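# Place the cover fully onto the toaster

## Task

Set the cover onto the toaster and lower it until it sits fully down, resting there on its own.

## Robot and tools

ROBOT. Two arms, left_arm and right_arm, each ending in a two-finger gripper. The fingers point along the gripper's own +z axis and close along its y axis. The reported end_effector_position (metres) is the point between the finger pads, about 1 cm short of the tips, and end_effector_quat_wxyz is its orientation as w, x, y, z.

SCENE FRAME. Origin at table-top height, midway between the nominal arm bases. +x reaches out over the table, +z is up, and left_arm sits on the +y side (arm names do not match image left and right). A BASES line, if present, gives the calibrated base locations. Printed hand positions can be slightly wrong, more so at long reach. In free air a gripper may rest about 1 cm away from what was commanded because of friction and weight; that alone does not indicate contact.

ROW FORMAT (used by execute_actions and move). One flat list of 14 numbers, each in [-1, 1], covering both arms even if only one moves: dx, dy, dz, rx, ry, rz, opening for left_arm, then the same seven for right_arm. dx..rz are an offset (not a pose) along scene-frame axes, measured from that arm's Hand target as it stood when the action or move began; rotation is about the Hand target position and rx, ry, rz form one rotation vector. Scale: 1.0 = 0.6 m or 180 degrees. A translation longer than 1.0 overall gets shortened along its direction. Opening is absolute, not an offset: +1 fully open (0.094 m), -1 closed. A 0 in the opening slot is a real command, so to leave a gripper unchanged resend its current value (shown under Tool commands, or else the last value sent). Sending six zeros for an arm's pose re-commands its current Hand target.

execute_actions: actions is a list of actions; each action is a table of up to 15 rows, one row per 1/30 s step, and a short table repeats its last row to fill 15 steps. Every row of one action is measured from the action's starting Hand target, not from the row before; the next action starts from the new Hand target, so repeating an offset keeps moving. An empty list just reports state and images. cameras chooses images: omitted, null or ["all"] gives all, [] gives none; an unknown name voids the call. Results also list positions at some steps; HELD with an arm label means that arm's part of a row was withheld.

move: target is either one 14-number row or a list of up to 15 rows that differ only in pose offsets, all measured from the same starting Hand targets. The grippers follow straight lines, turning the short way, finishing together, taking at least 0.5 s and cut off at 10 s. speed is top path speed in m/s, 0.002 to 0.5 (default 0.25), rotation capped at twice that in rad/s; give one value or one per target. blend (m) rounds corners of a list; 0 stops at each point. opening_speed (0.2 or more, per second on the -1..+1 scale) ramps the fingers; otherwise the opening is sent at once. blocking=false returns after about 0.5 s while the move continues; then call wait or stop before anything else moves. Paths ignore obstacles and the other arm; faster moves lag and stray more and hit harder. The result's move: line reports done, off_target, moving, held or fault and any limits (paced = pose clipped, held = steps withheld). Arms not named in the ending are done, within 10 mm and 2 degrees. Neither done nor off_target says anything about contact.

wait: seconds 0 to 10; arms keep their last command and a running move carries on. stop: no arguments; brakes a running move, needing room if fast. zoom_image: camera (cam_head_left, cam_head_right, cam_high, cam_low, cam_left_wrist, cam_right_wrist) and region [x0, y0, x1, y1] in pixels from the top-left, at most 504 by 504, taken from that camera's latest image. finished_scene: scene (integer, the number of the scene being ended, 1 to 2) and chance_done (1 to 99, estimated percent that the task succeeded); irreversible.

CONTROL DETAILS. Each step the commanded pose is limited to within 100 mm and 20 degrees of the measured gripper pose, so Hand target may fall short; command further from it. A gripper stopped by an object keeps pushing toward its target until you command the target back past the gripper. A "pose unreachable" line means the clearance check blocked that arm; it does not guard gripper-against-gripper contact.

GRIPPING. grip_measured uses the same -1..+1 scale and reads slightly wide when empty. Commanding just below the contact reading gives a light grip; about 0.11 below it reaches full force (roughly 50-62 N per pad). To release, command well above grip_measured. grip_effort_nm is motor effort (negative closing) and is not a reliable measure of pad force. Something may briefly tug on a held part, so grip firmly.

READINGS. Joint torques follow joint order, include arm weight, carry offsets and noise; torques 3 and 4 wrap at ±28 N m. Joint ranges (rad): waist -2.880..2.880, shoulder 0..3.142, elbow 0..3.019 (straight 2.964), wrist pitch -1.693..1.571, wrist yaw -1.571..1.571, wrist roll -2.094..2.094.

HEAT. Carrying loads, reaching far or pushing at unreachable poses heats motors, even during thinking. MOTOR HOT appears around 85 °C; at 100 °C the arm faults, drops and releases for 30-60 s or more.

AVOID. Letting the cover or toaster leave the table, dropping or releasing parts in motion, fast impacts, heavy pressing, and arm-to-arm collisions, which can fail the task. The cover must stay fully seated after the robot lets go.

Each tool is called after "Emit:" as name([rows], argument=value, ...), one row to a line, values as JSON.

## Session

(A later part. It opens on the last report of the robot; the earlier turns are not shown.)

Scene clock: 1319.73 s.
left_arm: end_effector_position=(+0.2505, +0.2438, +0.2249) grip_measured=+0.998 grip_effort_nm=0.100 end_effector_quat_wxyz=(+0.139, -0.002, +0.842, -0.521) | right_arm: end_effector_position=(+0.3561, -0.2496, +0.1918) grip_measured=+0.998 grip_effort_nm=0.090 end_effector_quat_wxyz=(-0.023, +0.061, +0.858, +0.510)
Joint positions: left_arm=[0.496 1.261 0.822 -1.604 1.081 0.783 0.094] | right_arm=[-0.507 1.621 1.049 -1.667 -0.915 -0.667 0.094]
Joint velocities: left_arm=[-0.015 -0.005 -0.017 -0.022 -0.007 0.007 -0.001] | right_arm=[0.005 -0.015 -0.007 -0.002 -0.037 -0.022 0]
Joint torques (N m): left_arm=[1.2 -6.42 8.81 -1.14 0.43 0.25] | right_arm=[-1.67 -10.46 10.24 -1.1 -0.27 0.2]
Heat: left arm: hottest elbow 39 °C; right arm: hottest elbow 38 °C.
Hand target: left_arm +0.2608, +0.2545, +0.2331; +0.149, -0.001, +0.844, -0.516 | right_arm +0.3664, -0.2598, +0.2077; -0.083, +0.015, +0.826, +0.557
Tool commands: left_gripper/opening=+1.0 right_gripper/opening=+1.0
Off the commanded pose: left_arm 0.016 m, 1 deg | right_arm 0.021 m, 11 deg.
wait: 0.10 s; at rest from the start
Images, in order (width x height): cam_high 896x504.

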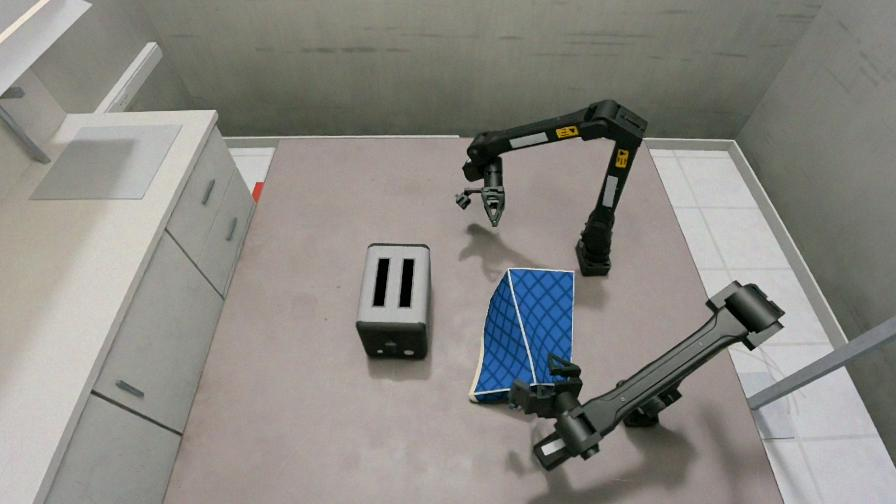

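Emit:
move(target=[0.05,-0.3,0.2,0.347,-0.192,-0.442,1,0.1,-0.1,0.1,0,0,0,1], cameras=["cam_head_left","cam_left_wrist"])

Scene clock: 1337.27 s.
left_arm: end_effector_position=(+0.2802, +0.0824, +0.3350) grip_measured=+0.998 grip_effort_nm=0.095 end_effector_quat_wxyz=(+0.018, +0.699, +0.715, +0.003) | right_arm: end_effector_position=(+0.4166, -0.3078, +0.2489) grip_measured=+0.998 grip_effort_nm=0.090 end_effector_quat_wxyz=(+0.048, +0.103, +0.873, +0.474)
Joint positions: left_arm=[-0.507 1.278 1.422 -1.679 0.005 1.046 0.094] | right_arm=[-0.57 1.621 1.276 -1.67 -0.921 -0.522 0.094]
Joint velocities: left_arm=[0.005 0.005 0.017 -0.007 -0.037 0.022 0] | right_arm=[-0.015 -0.005 0.002 0.007 -0.007 -0.037 0]
Joint torques (N m): left_arm=[-1.08 -8.47 10.48 -0.36 -0.08 0.16] | right_arm=[-2.02 -10.87 12.26 -0.75 -0.68 0.22]
Heat: left arm: hottest elbow 40 °C; right arm: hottest elbow 38 °C.
Hand target: left_arm +0.2867, +0.0736, +0.3483; -0.003, +0.708, +0.706, -0.002 | right_arm +0.4272, -0.3205, +0.2671; -0.076, +0.020, +0.830, +0.553
Off the commanded pose: left_arm 0.022 m, 2 deg | right_arm 0.024 m, 21 deg; orientation clipped.
joint sent to its limit (left arm) — joint 4 (wrist pitch), lower limit. The joint targets are off in position and orientation.
joint sent to its limit (right arm) — joint 4 (wrist pitch), lower limit. The joint targets are off in orientation, not in position.
move: off_target (left_arm, right_arm); limits=paced
Images, in order (width x height): cam_head_left 896x504, cam_left_wrist 616x616.

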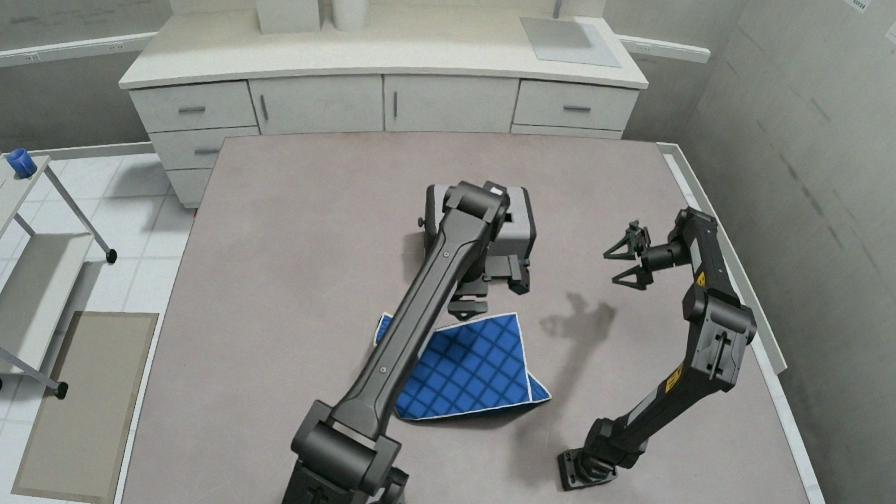

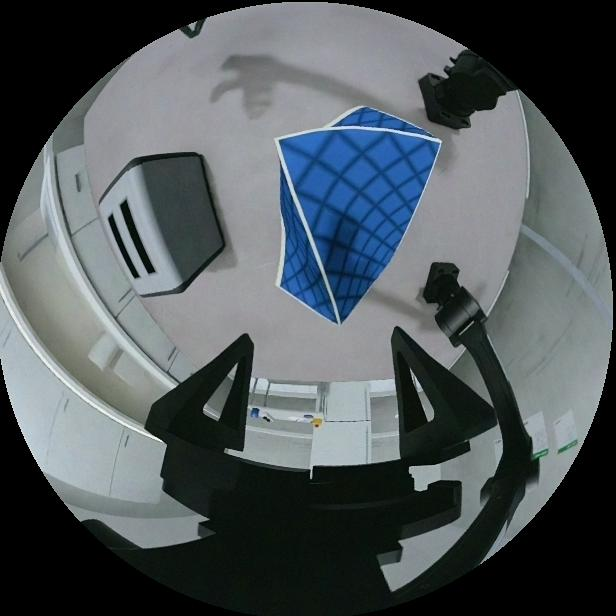

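Emit:
move(target=[0.01,-0.03,-0.16,0,0,0,1,0,0,0,0,0,0,1], speed=0.15, cameras=["cam_left_wrist","cam_low"])

Scene clock: 1345.17 s.
left_arm: end_effector_position=(+0.2905, +0.0649, +0.2539) grip_measured=+0.998 grip_effort_nm=0.095 end_effector_quat_wxyz=(-0.007, +0.706, +0.708, -0.004) | right_arm: end_effector_position=(+0.4166, -0.3078, +0.2489) grip_measured=+0.998 grip_effort_nm=0.100 end_effector_quat_wxyz=(+0.048, +0.103, +0.873, +0.474)
Joint positions: left_arm=[-0.535 1.349 1.274 -1.511 0.004 1.038 0.094] | right_arm=[-0.57 1.621 1.276 -1.67 -0.921 -0.521 0.094]
Joint velocities: left_arm=[0.005 -0.005 0.007 0.017 -0.051 -0.037 0.001] | right_arm=[-0.015 0.005 -0.017 0.002 -0.051 0.007 0.001]
Joint torques (N m): left_arm=[-0.73 -10.75 7.58 0.34 -0.01 -0.06] | right_arm=[-2.14 -10.81 12.23 -0.73 -0.69 0.21]
Heat: left arm: hottest elbow 40 °C; right arm: hottest elbow 38 °C.
Hand target: left_arm +0.2930, +0.0570, +0.2525; -0.003, +0.708, +0.706, -0.001 | right_arm +0.4271, -0.3205, +0.2670; -0.076, +0.020, +0.830, +0.553
Off the commanded pose: left_arm 0.010 m, 1 deg | right_arm 0.025 m, 20 deg; orientation clipped.
joint sent to its limit (right arm) — joint 4 (wrist pitch), lower limit. The joint targets are off in orientation, not in position.
move: off_target (right_arm); limits=paced
Images, in order (width x height): cam_low 896x504, cam_left_wrist 616x616.

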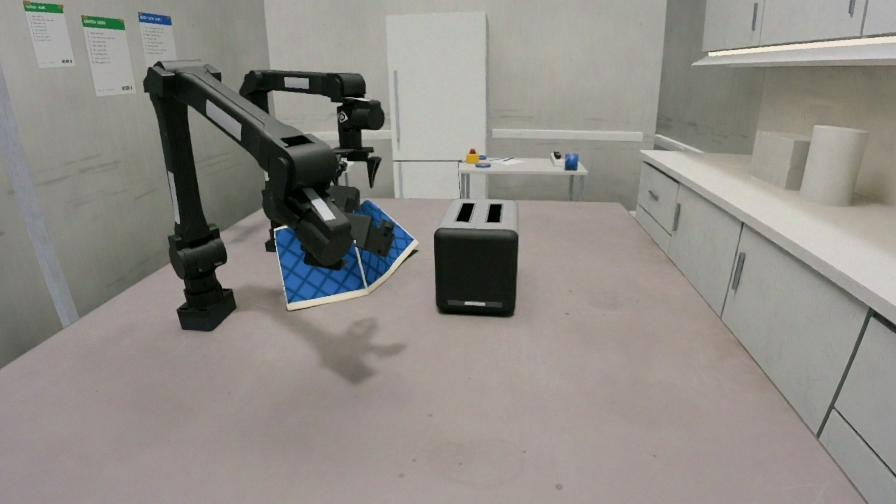

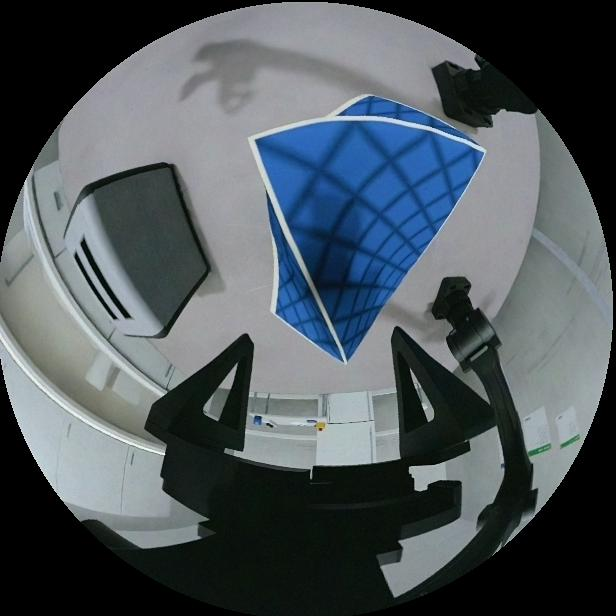

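Emit:
move(target=[0.01,-0.11,0,0,0,0,1,0,0,0,0,0,0,1], speed=0.15, cameras=[])

Emit:
move(target=[0,0,-0.1,0,0,0,1,0,0,0,0,0,0,1], speed=0.12, cameras=["cam_left_wrist","cam_low"])

Scene clock: 1352.07 s.
left_arm: end_effector_position=(+0.2877, +0.0063, +0.2416) grip_measured=+0.998 grip_effort_nm=0.095 end_effector_quat_wxyz=(-0.022, +0.707, +0.707, -0.005) | right_arm: end_effector_position=(+0.4166, -0.3078, +0.2490) grip_measured=+0.998 grip_effort_nm=0.095 end_effector_quat_wxyz=(+0.048, +0.103, +0.873, +0.474)
Joint positions: left_arm=[-0.661 1.45 1.343 -1.508 0.004 0.914 0.094] | right_arm=[-0.57 1.621 1.276 -1.67 -0.921 -0.521 0.094]
Joint velocities: left_arm=[0.005 0.005 -0.007 0.007 0.066 0.022 -0.001] | right_arm=[-0.005 -0.005 -0.002 -0.007 0.007 0.051 -0.001]
Joint torques (N m): left_arm=[-1.26 -11.63 10.32 0.1 0.02 -0.05] | right_arm=[-2.08 -10.87 12.23 -0.72 -0.68 0.21]
Heat: left arm: hottest elbow 39 °C; right arm: hottest elbow 38 °C.
Hand target: left_arm +0.2982, -0.0085, +0.2519; -0.004, +0.708, +0.706, -0.001 | right_arm +0.4271, -0.3205, +0.2671; -0.076, +0.020, +0.830, +0.553
Off the commanded pose: left_arm 0.022 m, 2 deg | right_arm 0.024 m, 20 deg; orientation clipped.
joint sent to its limit (right arm) — joint 4 (wrist pitch), lower limit. The joint targets are off in orientation, not in position.
move: off_target (left_arm, right_arm); limits=paced
No camera images: "cameras" was empty.

Scene clock: 1353.23 s.
left_arm: end_effector_position=(+0.2966, -0.0006, +0.1944) grip_measured=+0.998 grip_effort_nm=0.090 end_effector_quat_wxyz=(-0.008, +0.707, +0.708, -0.003) | right_arm: end_effector_position=(+0.4166, -0.3078, +0.2490) grip_measured=+0.998 grip_effort_nm=0.090 end_effector_quat_wxyz=(+0.048, +0.103, +0.873, +0.474)
Joint positions: left_arm=[-0.661 1.482 1.252 -1.357 0.004 0.914 0.094] | right_arm=[-0.57 1.621 1.276 -1.67 -0.921 -0.521 0.094]
Joint velocities: left_arm=[-0.005 -0.015 -0.007 -0.007 0.037 -0.007 -0.001] | right_arm=[0.015 -0.005 -0.007 -0.027 0.022 0.022 0.001]
Joint torques (N m): left_arm=[-1.14 -11.75 7.38 0.36 0 -0.03] | right_arm=[-2.08 -10.81 12.26 -0.76 -0.68 0.2]
Heat: left arm: hottest elbow 39 °C; right arm: hottest elbow 38 °C.
Hand target: left_arm +0.2986, -0.0077, +0.1921; -0.004, +0.708, +0.706, -0.001 | right_arm +0.4271, -0.3205, +0.2671; -0.076, +0.020, +0.830, +0.553
Off the commanded pose: left_arm 0.008 m, 0 deg | right_arm 0.024 m, 20 deg; orientation clipped.
joint sent to its limit (right arm) — joint 4 (wrist pitch), lower limit. The joint targets are off in orientation, not in position.
move: off_target (right_arm); limits=paced
Images, in order (width x height): cam_low 896x504, cam_left_wrist 616x616.

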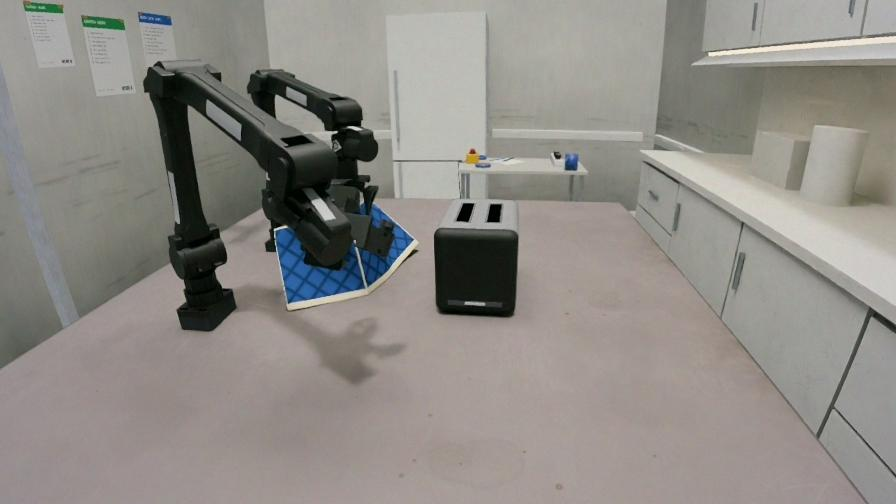

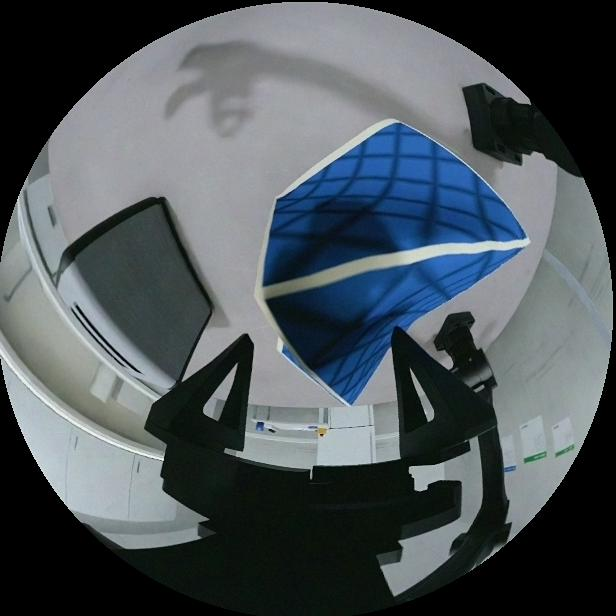

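Emit:
move(target=[0,0.02,-0.035,0,0,0,1,0,0,0,0,0,0,1], speed=0.12, cameras=["cam_left_wrist"])

Emit:
move(target=[0,0,0,0,0,0,-0.98,0,0,0,0,0,0,1], opening_speed=1.5, cameras=["cam_left_wrist","cam_high"])

Scene clock: 1360.40 s.
left_arm: end_effector_position=(+0.2919, +0.0031, +0.1730) grip_measured=+0.998 grip_effort_nm=0.090 end_effector_quat_wxyz=(-0.008, +0.708, +0.706, -0.003) | right_arm: end_effector_position=(+0.4166, -0.3078, +0.2490) grip_measured=+0.998 grip_effort_nm=0.095 end_effector_quat_wxyz=(+0.048, +0.103, +0.873, +0.474)
Joint positions: left_arm=[-0.661 1.482 1.194 -1.3 0.004 0.918 0.094] | right_arm=[-0.57 1.621 1.276 -1.67 -0.921 -0.521 0.094]
Joint velocities: left_arm=[-0.015 0.005 -0.002 0.002 0.037 -0.007 -0.001] | right_arm=[-0.015 -0.005 0.002 -0.017 -0.095 0.066 0]
Joint torques (N m): left_arm=[0.67 -12.81 7.09 0.34 -0.02 0.18] | right_arm=[-2.08 -10.93 12.25 -0.73 -0.68 0.2]
Heat: left arm: hottest elbow 38 °C; right arm: hottest elbow 39 °C.
Hand target: left_arm +0.2988, +0.0045, +0.1711; -0.004, +0.708, +0.706, -0.001 | right_arm +0.4271, -0.3205, +0.2671; -0.076, +0.020, +0.830, +0.553
Off the commanded pose: left_arm 0.007 m, 1 deg | right_arm 0.024 m, 20 deg; orientation clipped.
joint sent to its limit (right arm) — joint 4 (wrist pitch), lower limit. The joint targets are off in orientation, not in position.
move: off_target (right_arm); limits=paced
Images, in order (width x height): cam_left_wrist 616x616.

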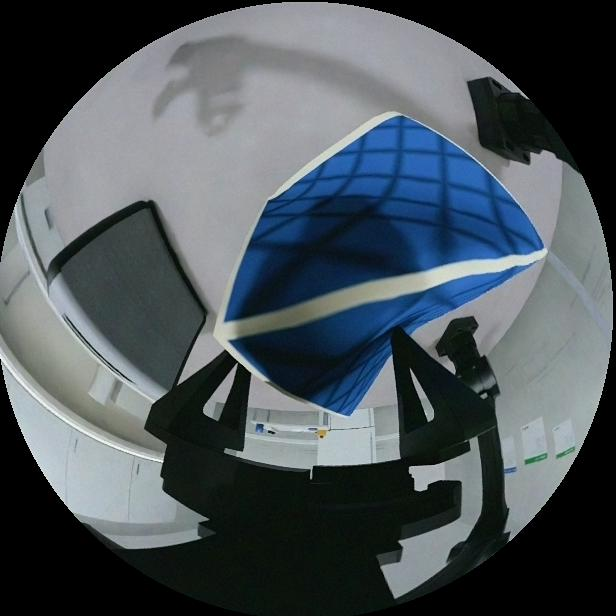

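Scene clock: 1361.97 s.
left_arm: end_effector_position=(+0.2919, +0.0031, +0.1730) grip_measured=-0.891 grip_effort_nm=-0.994 end_effector_quat_wxyz=(-0.008, +0.709, +0.706, -0.003) | right_arm: end_effector_position=(+0.4166, -0.3078, +0.2490) grip_measured=+0.998 grip_effort_nm=0.095 end_effector_quat_wxyz=(+0.048, +0.103, +0.873, +0.474)
Joint positions: left_arm=[-0.661 1.482 1.194 -1.3 0.004 0.919 0.005] | right_arm=[-0.57 1.621 1.276 -1.67 -0.921 -0.521 0.094]
Joint velocities: left_arm=[-0.024 -0.015 0.002 -0.002 0.037 -0.037 0] | right_arm=[-0.015 -0.005 -0.012 0.007 0.066 0.007 -0.001]
Joint torques (N m): left_arm=[0.73 -12.45 7.21 0.42 0 0.14] | right_arm=[-2.02 -10.7 12.26 -0.73 -0.68 0.2]
Heat: left arm: hottest elbow 38 °C; right arm: hottest elbow 39 °C.
Hand target: left_arm +0.2988, +0.0045, +0.1711; -0.004, +0.708, +0.706, -0.001 | right_arm +0.4271, -0.3205, +0.2670; -0.076, +0.020, +0.830, +0.553
Off the commanded pose: left_arm 0.007 m, 1 deg | right_arm 0.024 m, 20 deg; orientation clipped.
joint sent to its limit (right arm) — joint 4 (wrist pitch), lower limit. The joint targets are off in orientation, not in position.
move: off_target (right_arm); limits=paced
Images, in order (width x height): cam_high 896x504, cam_left_wrist 616x616.

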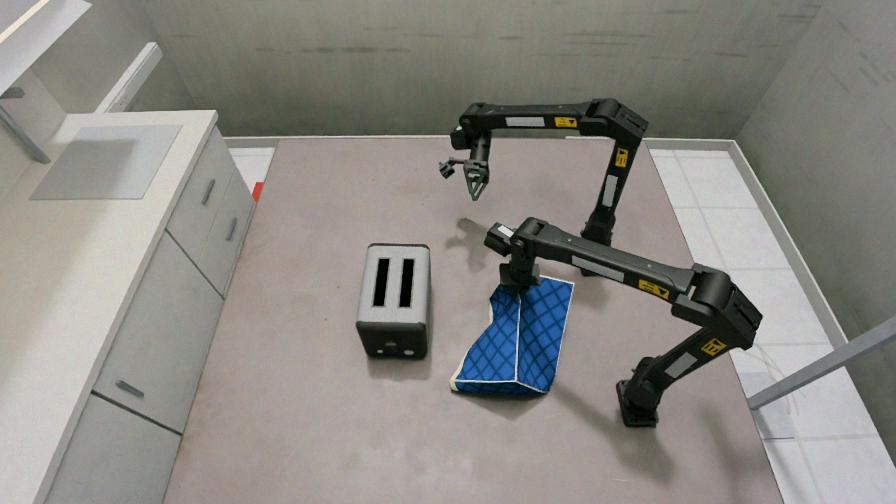

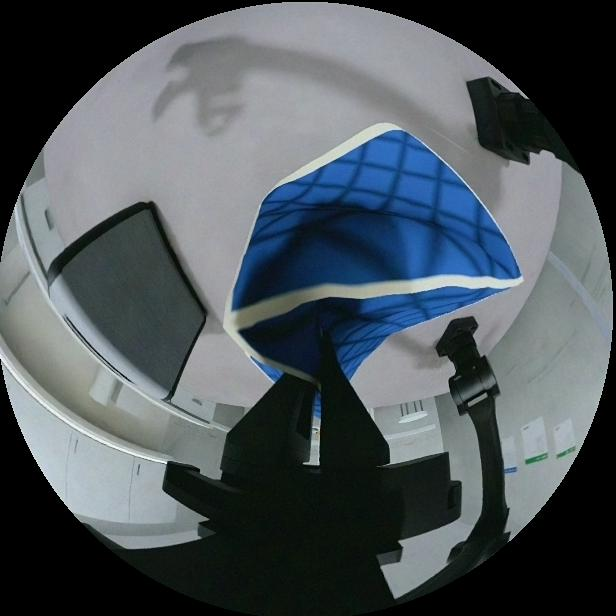

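Emit:
move(target=[0.15,0,0.06,0,0,0,-0.98,0,0,0,0,0,0,1], speed=0.12, cameras=["cam_high","cam_head_left","cam_low","cam_right_wrist"])

Scene clock: 1370.37 s.
left_arm: end_effector_position=(+0.3725, +0.0038, +0.1992) grip_measured=-0.894 grip_effort_nm=-1.033 end_effector_quat_wxyz=(-0.012, +0.709, +0.705, -0.005) | right_arm: end_effector_position=(+0.4166, -0.3078, +0.2490) grip_measured=+0.998 grip_effort_nm=0.100 end_effector_quat_wxyz=(+0.048, +0.103, +0.873, +0.474)
Joint positions: left_arm=[-0.558 1.638 1.448 -1.406 0.004 1.023 0.005] | right_arm=[-0.57 1.621 1.276 -1.67 -0.921 -0.521 0.094]
Joint velocities: left_arm=[-0.015 0.005 0.012 0.027 -0.022 -0.022 -0.001] | right_arm=[-0.015 0.005 -0.022 -0.007 -0.037 -0.007 0]
Joint torques (N m): left_arm=[0.56 -14.45 10.4 -0.47 -0.05 0.18] | right_arm=[-2.14 -10.93 12.25 -0.7 -0.67 0.21]
Heat: left arm: hottest elbow 38 °C; right arm: hottest elbow 39 °C.
Hand target: left_arm +0.3887, +0.0025, +0.2084; -0.003, +0.708, +0.706, -0.001 | right_arm +0.4271, -0.3205, +0.2670; -0.076, +0.020, +0.830, +0.553
Off the commanded pose: left_arm 0.018 m, 1 deg | right_arm 0.024 m, 20 deg; orientation clipped.
joint sent to its limit (right arm) — joint 4 (wrist pitch), lower limit. The joint targets are off in orientation, not in position.
move: off_target (left_arm, right_arm); limits=paced
Images, in order (width x height): cam_head_left 896x504, cam_high 896x504, cam_low 896x504, cam_right_wrist 616x616.

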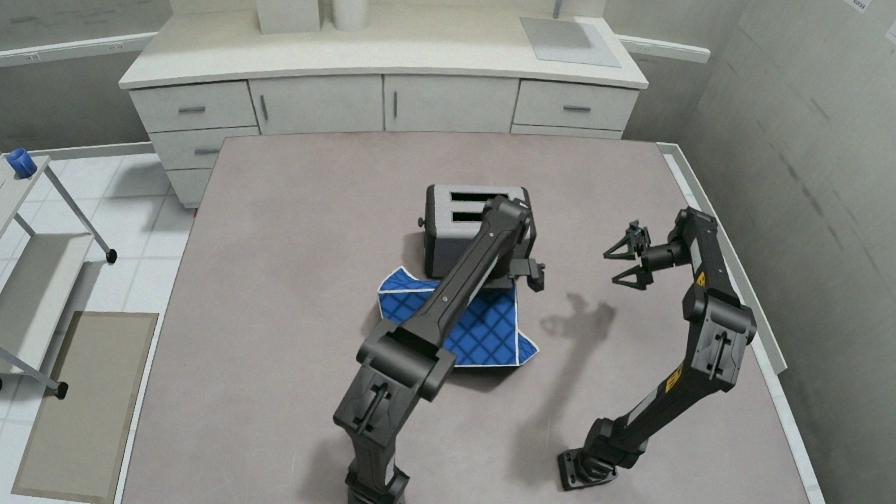

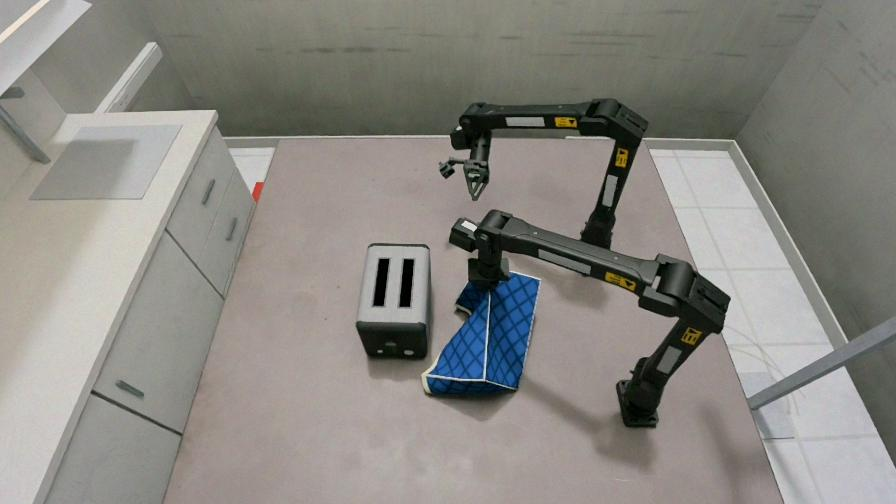

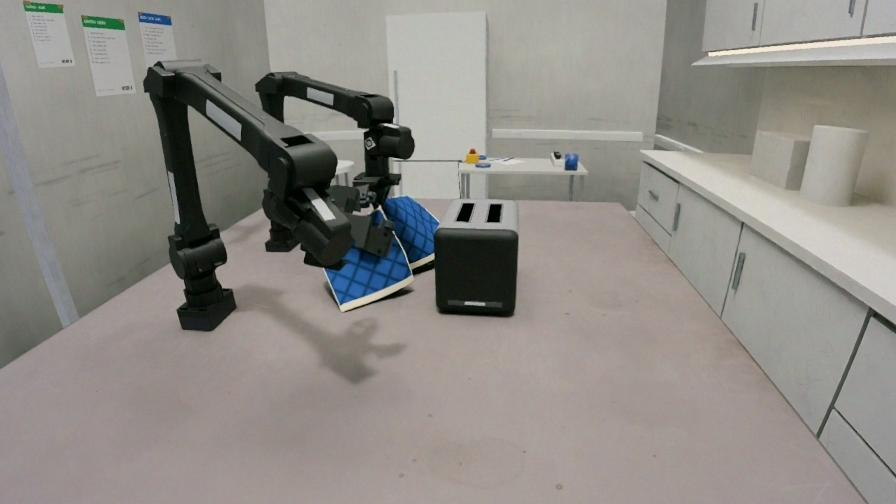

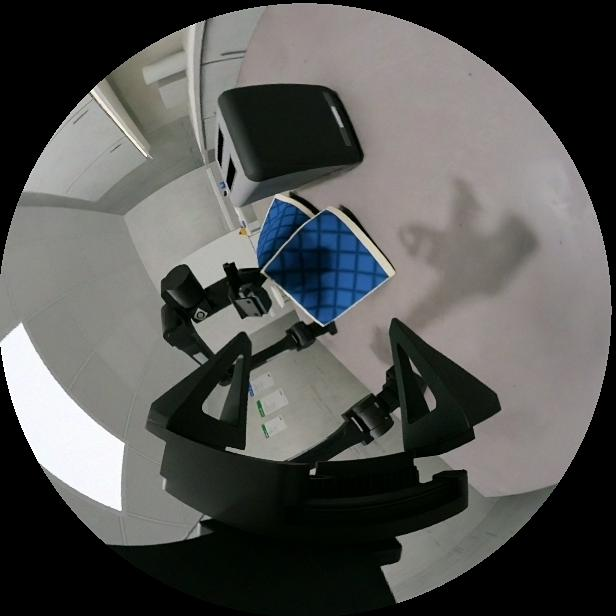

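Emit:
move(target=[0.03,0,-0.02,0,0,0,-0.98,0,0,0,0,0,0,1], speed=0.1, cameras=[])

Emit:
move(target=[0,0,0,0,0,0,1,0,0,0,0,0,0,1], opening_speed=1.5, cameras=[])

Emit:
move(target=[0,0,0.22,0,0,0,1,0,0,0,0,0,0,1], speed=0.15, cameras=[])

Emit:
move(target=[0,0.5,0,0,0,0.25,1,0,0,0,0,0,0,1], cameras=["cam_high","cam_head_left","cam_low","cam_left_wrist","cam_right_wrist"])

Scene clock: 1375.90 s.
left_arm: end_effector_position=(+0.3864, +0.0043, +0.1887) grip_measured=-0.894 grip_effort_nm=-1.033 end_effector_quat_wxyz=(-0.020, +0.709, +0.705, -0.007) | right_arm: end_effector_position=(+0.4166, -0.3078, +0.2490) grip_measured=+0.998 grip_effort_nm=0.090 end_effector_quat_wxyz=(+0.048, +0.103, +0.873, +0.474)
Joint positions: left_arm=[-0.542 1.683 1.477 -1.406 0.004 1.04 0.005] | right_arm=[-0.57 1.621 1.276 -1.67 -0.921 -0.521 0.094]
Joint velocities: left_arm=[-0.015 0.005 0.012 -0.007 0.007 0.125 0] | right_arm=[-0.005 0.015 -0.002 -0.007 -0.051 -0.066 0.001]
Joint torques (N m): left_arm=[1.44 -15.33 10.17 0.2 -0.06 0.19] | right_arm=[-2.14 -10.87 12.27 -0.72 -0.68 0.22]
Heat: left arm: hottest elbow 38 °C; right arm: hottest elbow 39 °C.
Hand target: left_arm +0.4068, +0.0025, +0.1966; -0.003, +0.708, +0.706, -0.001 | right_arm +0.4271, -0.3205, +0.2670; -0.076, +0.020, +0.830, +0.553
Off the commanded pose: left_arm 0.022 m, 2 deg | right_arm 0.024 m, 20 deg; orientation clipped.
joint sent to its limit (right arm) — joint 4 (wrist pitch), lower limit. The joint targets are off in orientation, not in position.
move: off_target (left_arm, right_arm); limits=paced
No camera images: "cameras" was empty.

Scene clock: 1377.67 s.
left_arm: end_effector_position=(+0.3867, +0.0048, +0.1887) grip_measured=+0.998 grip_effort_nm=0.095 end_effector_quat_wxyz=(-0.020, +0.710, +0.704, -0.007) | right_arm: end_effector_position=(+0.4166, -0.3078, +0.2490) grip_measured=+0.998 grip_effort_nm=0.090 end_effector_quat_wxyz=(+0.048, +0.103, +0.873, +0.474)
Joint positions: left_arm=[-0.542 1.683 1.477 -1.406 0.003 1.042 0.094] | right_arm=[-0.57 1.621 1.276 -1.67 -0.921 -0.521 0.094]
Joint velocities: left_arm=[-0.005 -0.024 -0.007 0.012 -0.051 0.066 0] | right_arm=[-0.024 -0.015 0.007 -0.017 0.022 -0.037 0.001]
Joint torques (N m): left_arm=[0.79 -15.21 10.21 0.21 -0.03 0.16] | right_arm=[-2.14 -10.99 12.29 -0.72 -0.69 0.2]
Heat: left arm: hottest elbow 38 °C; right arm: hottest elbow 39 °C.
Hand target: left_arm +0.4069, +0.0026, +0.1966; -0.003, +0.708, +0.706, -0.001 | right_arm +0.4271, -0.3205, +0.2670; -0.076, +0.020, +0.830, +0.553
Off the commanded pose: left_arm 0.022 m, 2 deg | right_arm 0.024 m, 20 deg; orientation clipped.
joint sent to its limit (right arm) — joint 4 (wrist pitch), lower limit. The joint targets are off in orientation, not in position.
move: off_target (left_arm, right_arm); limits=paced
No camera images: "cameras" was empty.

Scene clock: 1379.10 s.
left_arm: end_effector_position=(+0.3982, -0.0021, +0.3030) grip_measured=+0.998 grip_effort_nm=0.090 end_effector_quat_wxyz=(-0.006, +0.710, +0.704, -0.003) | right_arm: end_effector_position=(+0.4166, -0.3078, +0.2490) grip_measured=+0.998 grip_effort_nm=0.095 end_effector_quat_wxyz=(+0.048, +0.103, +0.873, +0.474)
Joint positions: left_arm=[-0.542 1.683 1.778 -1.679 0.003 1.042 0.094] | right_arm=[-0.57 1.621 1.276 -1.67 -0.921 -0.521 0.094]
Joint velocities: left_arm=[-0.015 -0.005 -0.007 0.002 -0.022 -0.051 0] | right_arm=[-0.005 -0.015 -0.017 0.007 -0.022 -0.007 0]
Joint torques (N m): left_arm=[0.85 -18.14 10.52 -0.32 -0.03 0.13] | right_arm=[-2.08 -10.87 12.26 -0.72 -0.69 0.2]
Heat: left arm: hottest elbow 38 °C; right arm: hottest elbow 39 °C.
Hand target: left_arm +0.4063, +0.0007, +0.3285; -0.003, +0.708, +0.706, -0.002 | right_arm +0.4271, -0.3205, +0.2670; -0.076, +0.020, +0.830, +0.553
Off the commanded pose: left_arm 0.027 m, 1 deg | right_arm 0.024 m, 20 deg; orientation clipped.
joint sent to its limit (left arm) — joint 4 (wrist pitch), lower limit. The joint targets are off in orientation, not in position.
joint sent to its limit (right arm) — joint 4 (wrist pitch), lower limit. The joint targets are off in orientation, not in position.
move: off_target (left_arm, right_arm); limits=paced
No camera images: "cameras" was empty.

Scene clock: 1381.20 s.
left_arm: end_effector_position=(+0.4132, +0.2954, +0.3186) grip_measured=+0.998 grip_effort_nm=0.100 end_effector_quat_wxyz=(-0.001, +0.392, +0.920, -0.003) | right_arm: end_effector_position=(+0.4166, -0.3078, +0.2490) grip_measured=+0.998 grip_effort_nm=0.095 end_effector_quat_wxyz=(+0.048, +0.103, +0.873, +0.474)
Joint positions: left_arm=[0.078 1.531 1.634 -1.679 0.003 0.889 0.094] | right_arm=[-0.57 1.621 1.276 -1.67 -0.921 -0.521 0.094]
Joint velocities: left_arm=[-0.005 -0.015 0.007 -0.007 -0.007 -0.066 0.001] | right_arm=[0.005 -0.015 -0.007 0.002 -0.037 -0.022 -0.001]
Joint torques (N m): left_arm=[0.38 -16.15 8.17 -0.38 0.16 -0.04] | right_arm=[-2.2 -10.87 12.22 -0.7 -0.68 0.2]
Heat: left arm: hottest elbow 38 °C; right arm: hottest elbow 39 °C.
Hand target: left_arm +0.4101, +0.2990, +0.3319; +0.002, +0.384, +0.923, -0.002 | right_arm +0.4271, -0.3205, +0.2670; -0.076, +0.020, +0.830, +0.553
Off the commanded pose: left_arm 0.013 m, 1 deg | right_arm 0.024 m, 20 deg; orientation clipped.
joint sent to its limit (left arm) — joint 4 (wrist pitch), lower limit. The joint targets are off in position, not in orientation.
joint sent to its limit (right arm) — joint 4 (wrist pitch), lower limit. The joint targets are off in orientation, not in position.
move: off_target (left_arm, right_arm); limits=paced
Images, in order (width x height): cam_head_left 896x504, cam_high 896x504, cam_low 896x504, cam_left_wrist 616x616, cam_right_wrist 616x616.

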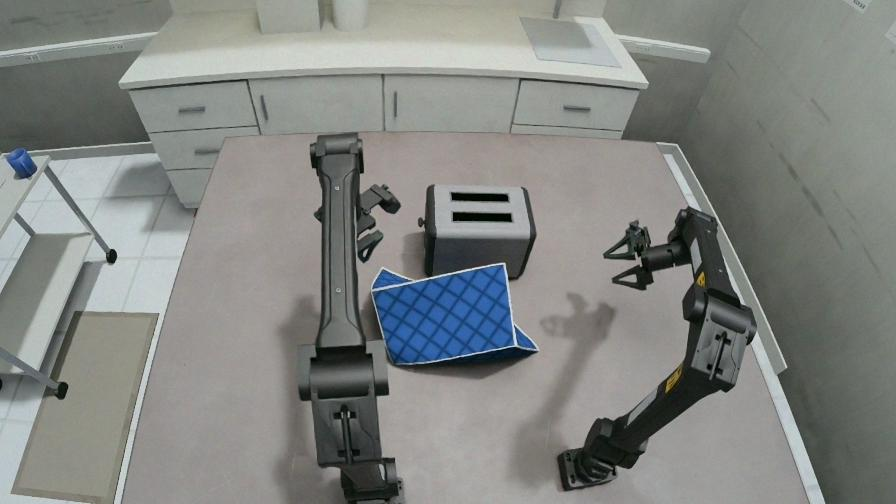

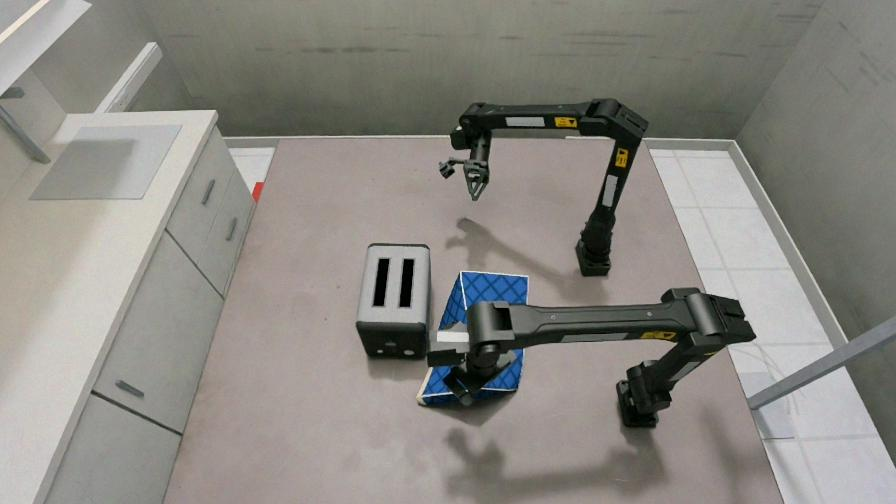

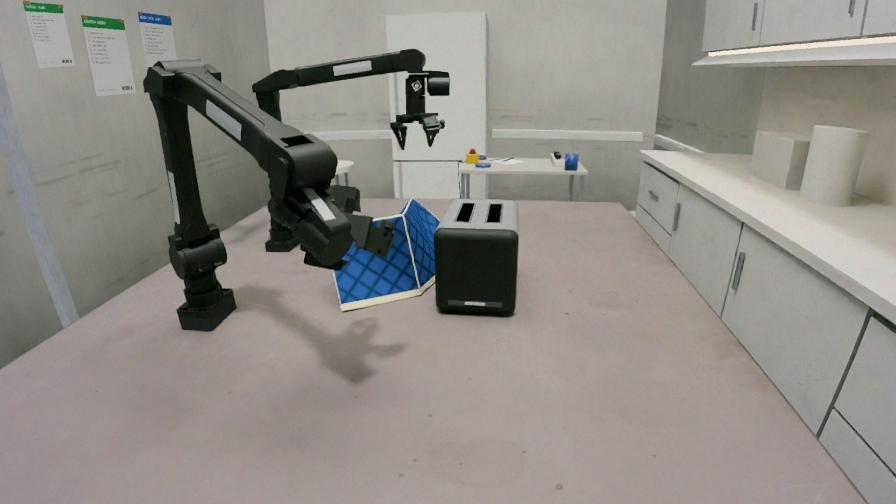

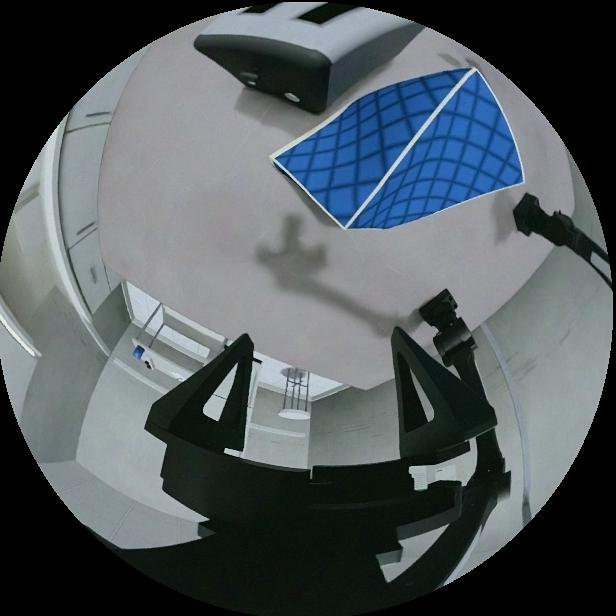

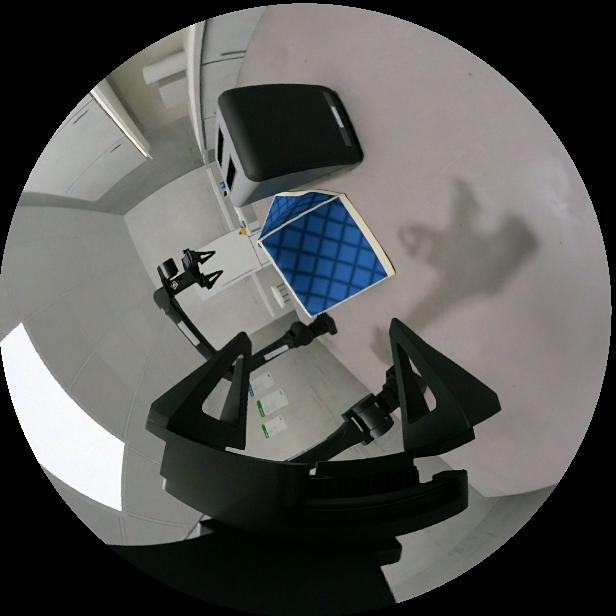

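Emit:
move(target=[-0.2,0.1,-0.05,-0.08,0.199,0.73,1,-0.08,0.1,0.05,-0.189,0.339,-0.327,1], cameras=[])

Emit:
move(target=[0,0,-0.1,0,0,0.067,1,0,0.0,-0.15,0,0,0.067,1], cameras=["cam_high","cam_head_left","cam_low","cam_left_wrist","cam_right_wrist"])

Scene clock: 1398.70 s.
left_arm: end_effector_position=(+0.2976, +0.3571, +0.2939) grip_measured=+0.998 grip_effort_nm=0.081 end_effector_quat_wxyz=(+0.120, +0.693, -0.683, +0.197) | right_arm: end_effector_position=(+0.3741, -0.2634, +0.2794) grip_measured=+0.998 grip_effort_nm=0.095 end_effector_quat_wxyz=(-0.210, +0.682, +0.675, +0.189)
Joint positions: left_arm=[0.495 1.307 1.291 -1.679 0.449 -1.056 0.094] | right_arm=[-0.375 1.415 1.276 -1.67 -0.525 1.18 0.094]
Joint velocities: left_arm=[-0.005 -0.024 -0.012 -0.002 -0.007 -0.066 -0.001] | right_arm=[-0.005 0.005 0.007 0.012 -0.066 -0.022 0]
Joint torques (N m): left_arm=[1.2 -12.22 7.28 -0.59 0.37 -0.03] | right_arm=[0.15 -9.82 11.93 -0.53 -0.07 0.31]
Heat: left arm: hottest elbow 38 °C; right arm: hottest elbow 39 °C.
Hand target: left_arm +0.2919, +0.3601, +0.3034; +0.184, +0.684, -0.682, +0.183 | right_arm +0.3804, -0.2609, +0.2991; -0.190, +0.680, +0.681, +0.194
Off the commanded pose: left_arm 0.011 m, 8 deg | right_arm 0.019 m, 2 deg.
joint sent to its limit (left arm) — joint 4 (wrist pitch), lower limit. The joint targets are off in orientation, not in position.
move: off_target (left_arm, right_arm)
No camera images: "cameras" was empty.

Scene clock: 1400.03 s.
left_arm: end_effector_position=(+0.2883, +0.3538, +0.2459) grip_measured=+0.998 grip_effort_nm=0.081 end_effector_quat_wxyz=(+0.165, +0.745, -0.615, +0.198) | right_arm: end_effector_position=(+0.3788, -0.2647, +0.2173) grip_measured=+0.998 grip_effort_nm=0.085 end_effector_quat_wxyz=(-0.202, +0.615, +0.741, +0.178)
Joint positions: left_arm=[0.519 1.325 1.167 -1.6 0.489 -1.191 0.094] | right_arm=[-0.355 1.486 1.19 -1.545 -0.48 1 0.094]
Joint velocities: left_arm=[0.005 0.005 -0.007 -0.007 0.037 -0.022 0.001] | right_arm=[0.005 0.005 0.002 -0.007 -0.051 -0.007 0]
Joint torques (N m): left_arm=[0.97 -9.23 7.09 0.03 0.36 -0.06] | right_arm=[0.21 -7.88 7.58 -0.1 -0.04 -0.04]
Heat: left arm: hottest elbow 38 °C; right arm: hottest elbow 39 °C.
Hand target: left_arm +0.2915, +0.3609, +0.2435; +0.163, +0.753, -0.605, +0.201 | right_arm +0.3794, -0.2603, +0.2087; -0.209, +0.605, +0.749, +0.173
Off the commanded pose: left_arm 0.008 m, 1 deg | right_arm 0.009 m, 2 deg.
move: done
Images, in order (width x height): cam_head_left 896x504, cam_high 896x504, cam_low 896x504, cam_left_wrist 616x616, cam_right_wrist 616x616.

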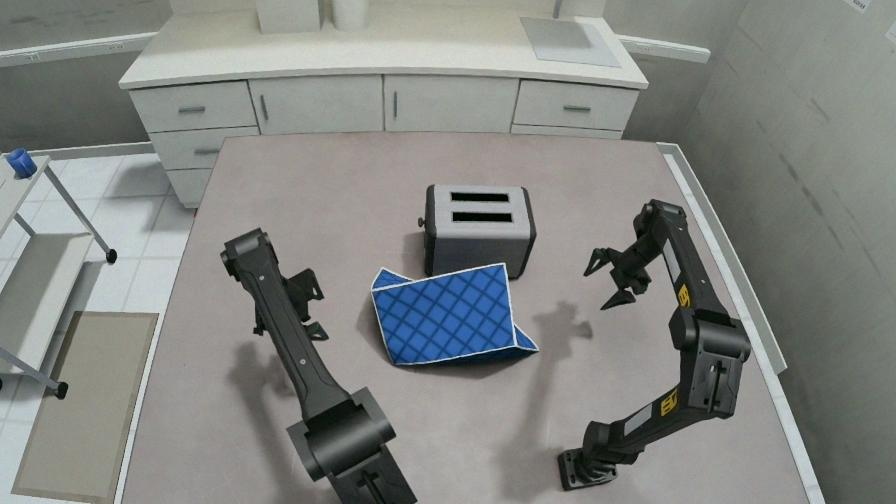

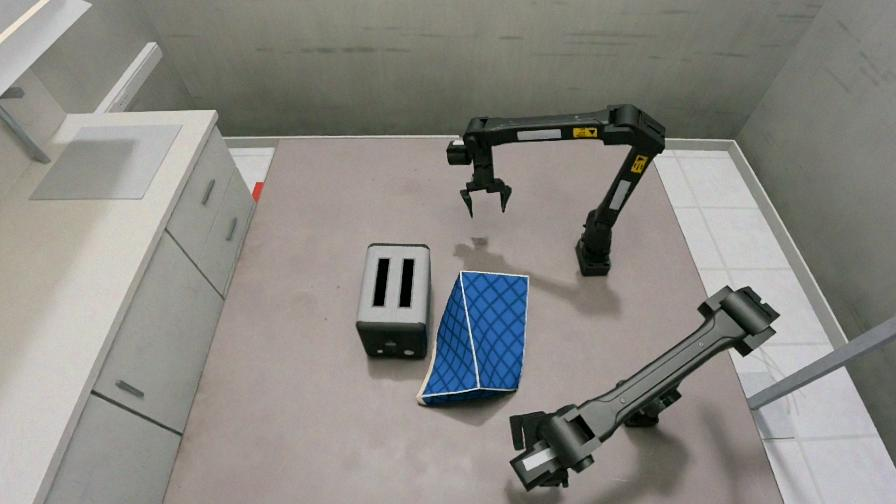

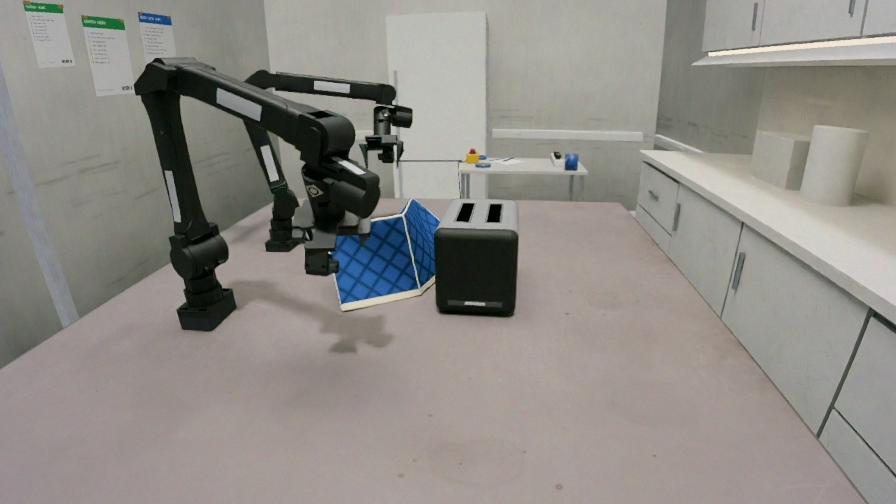

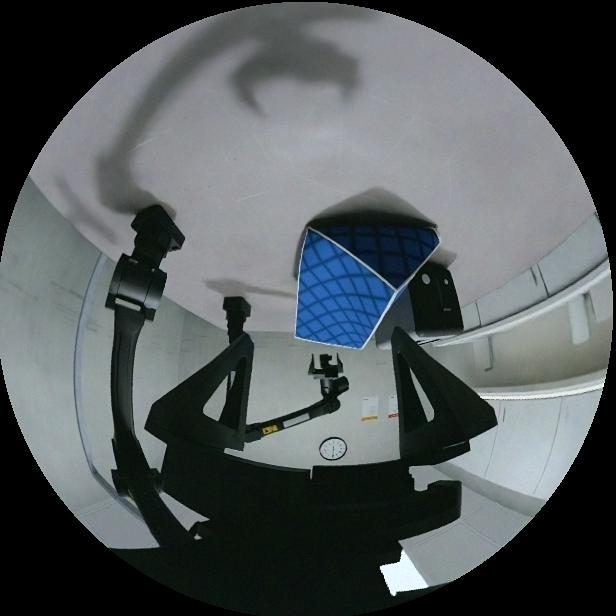

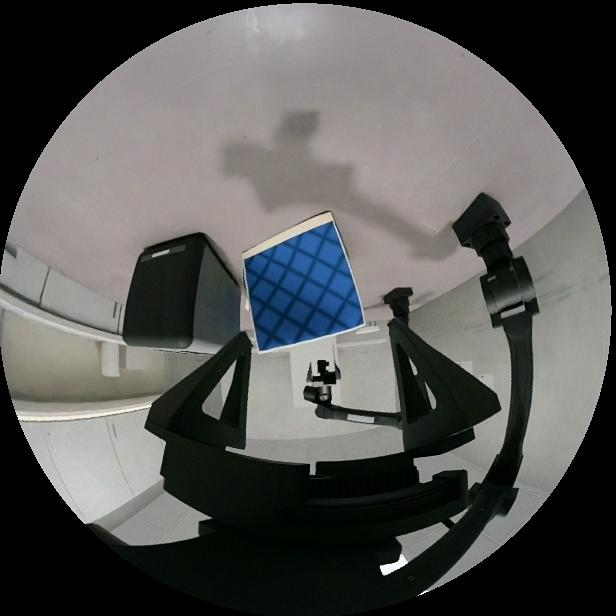

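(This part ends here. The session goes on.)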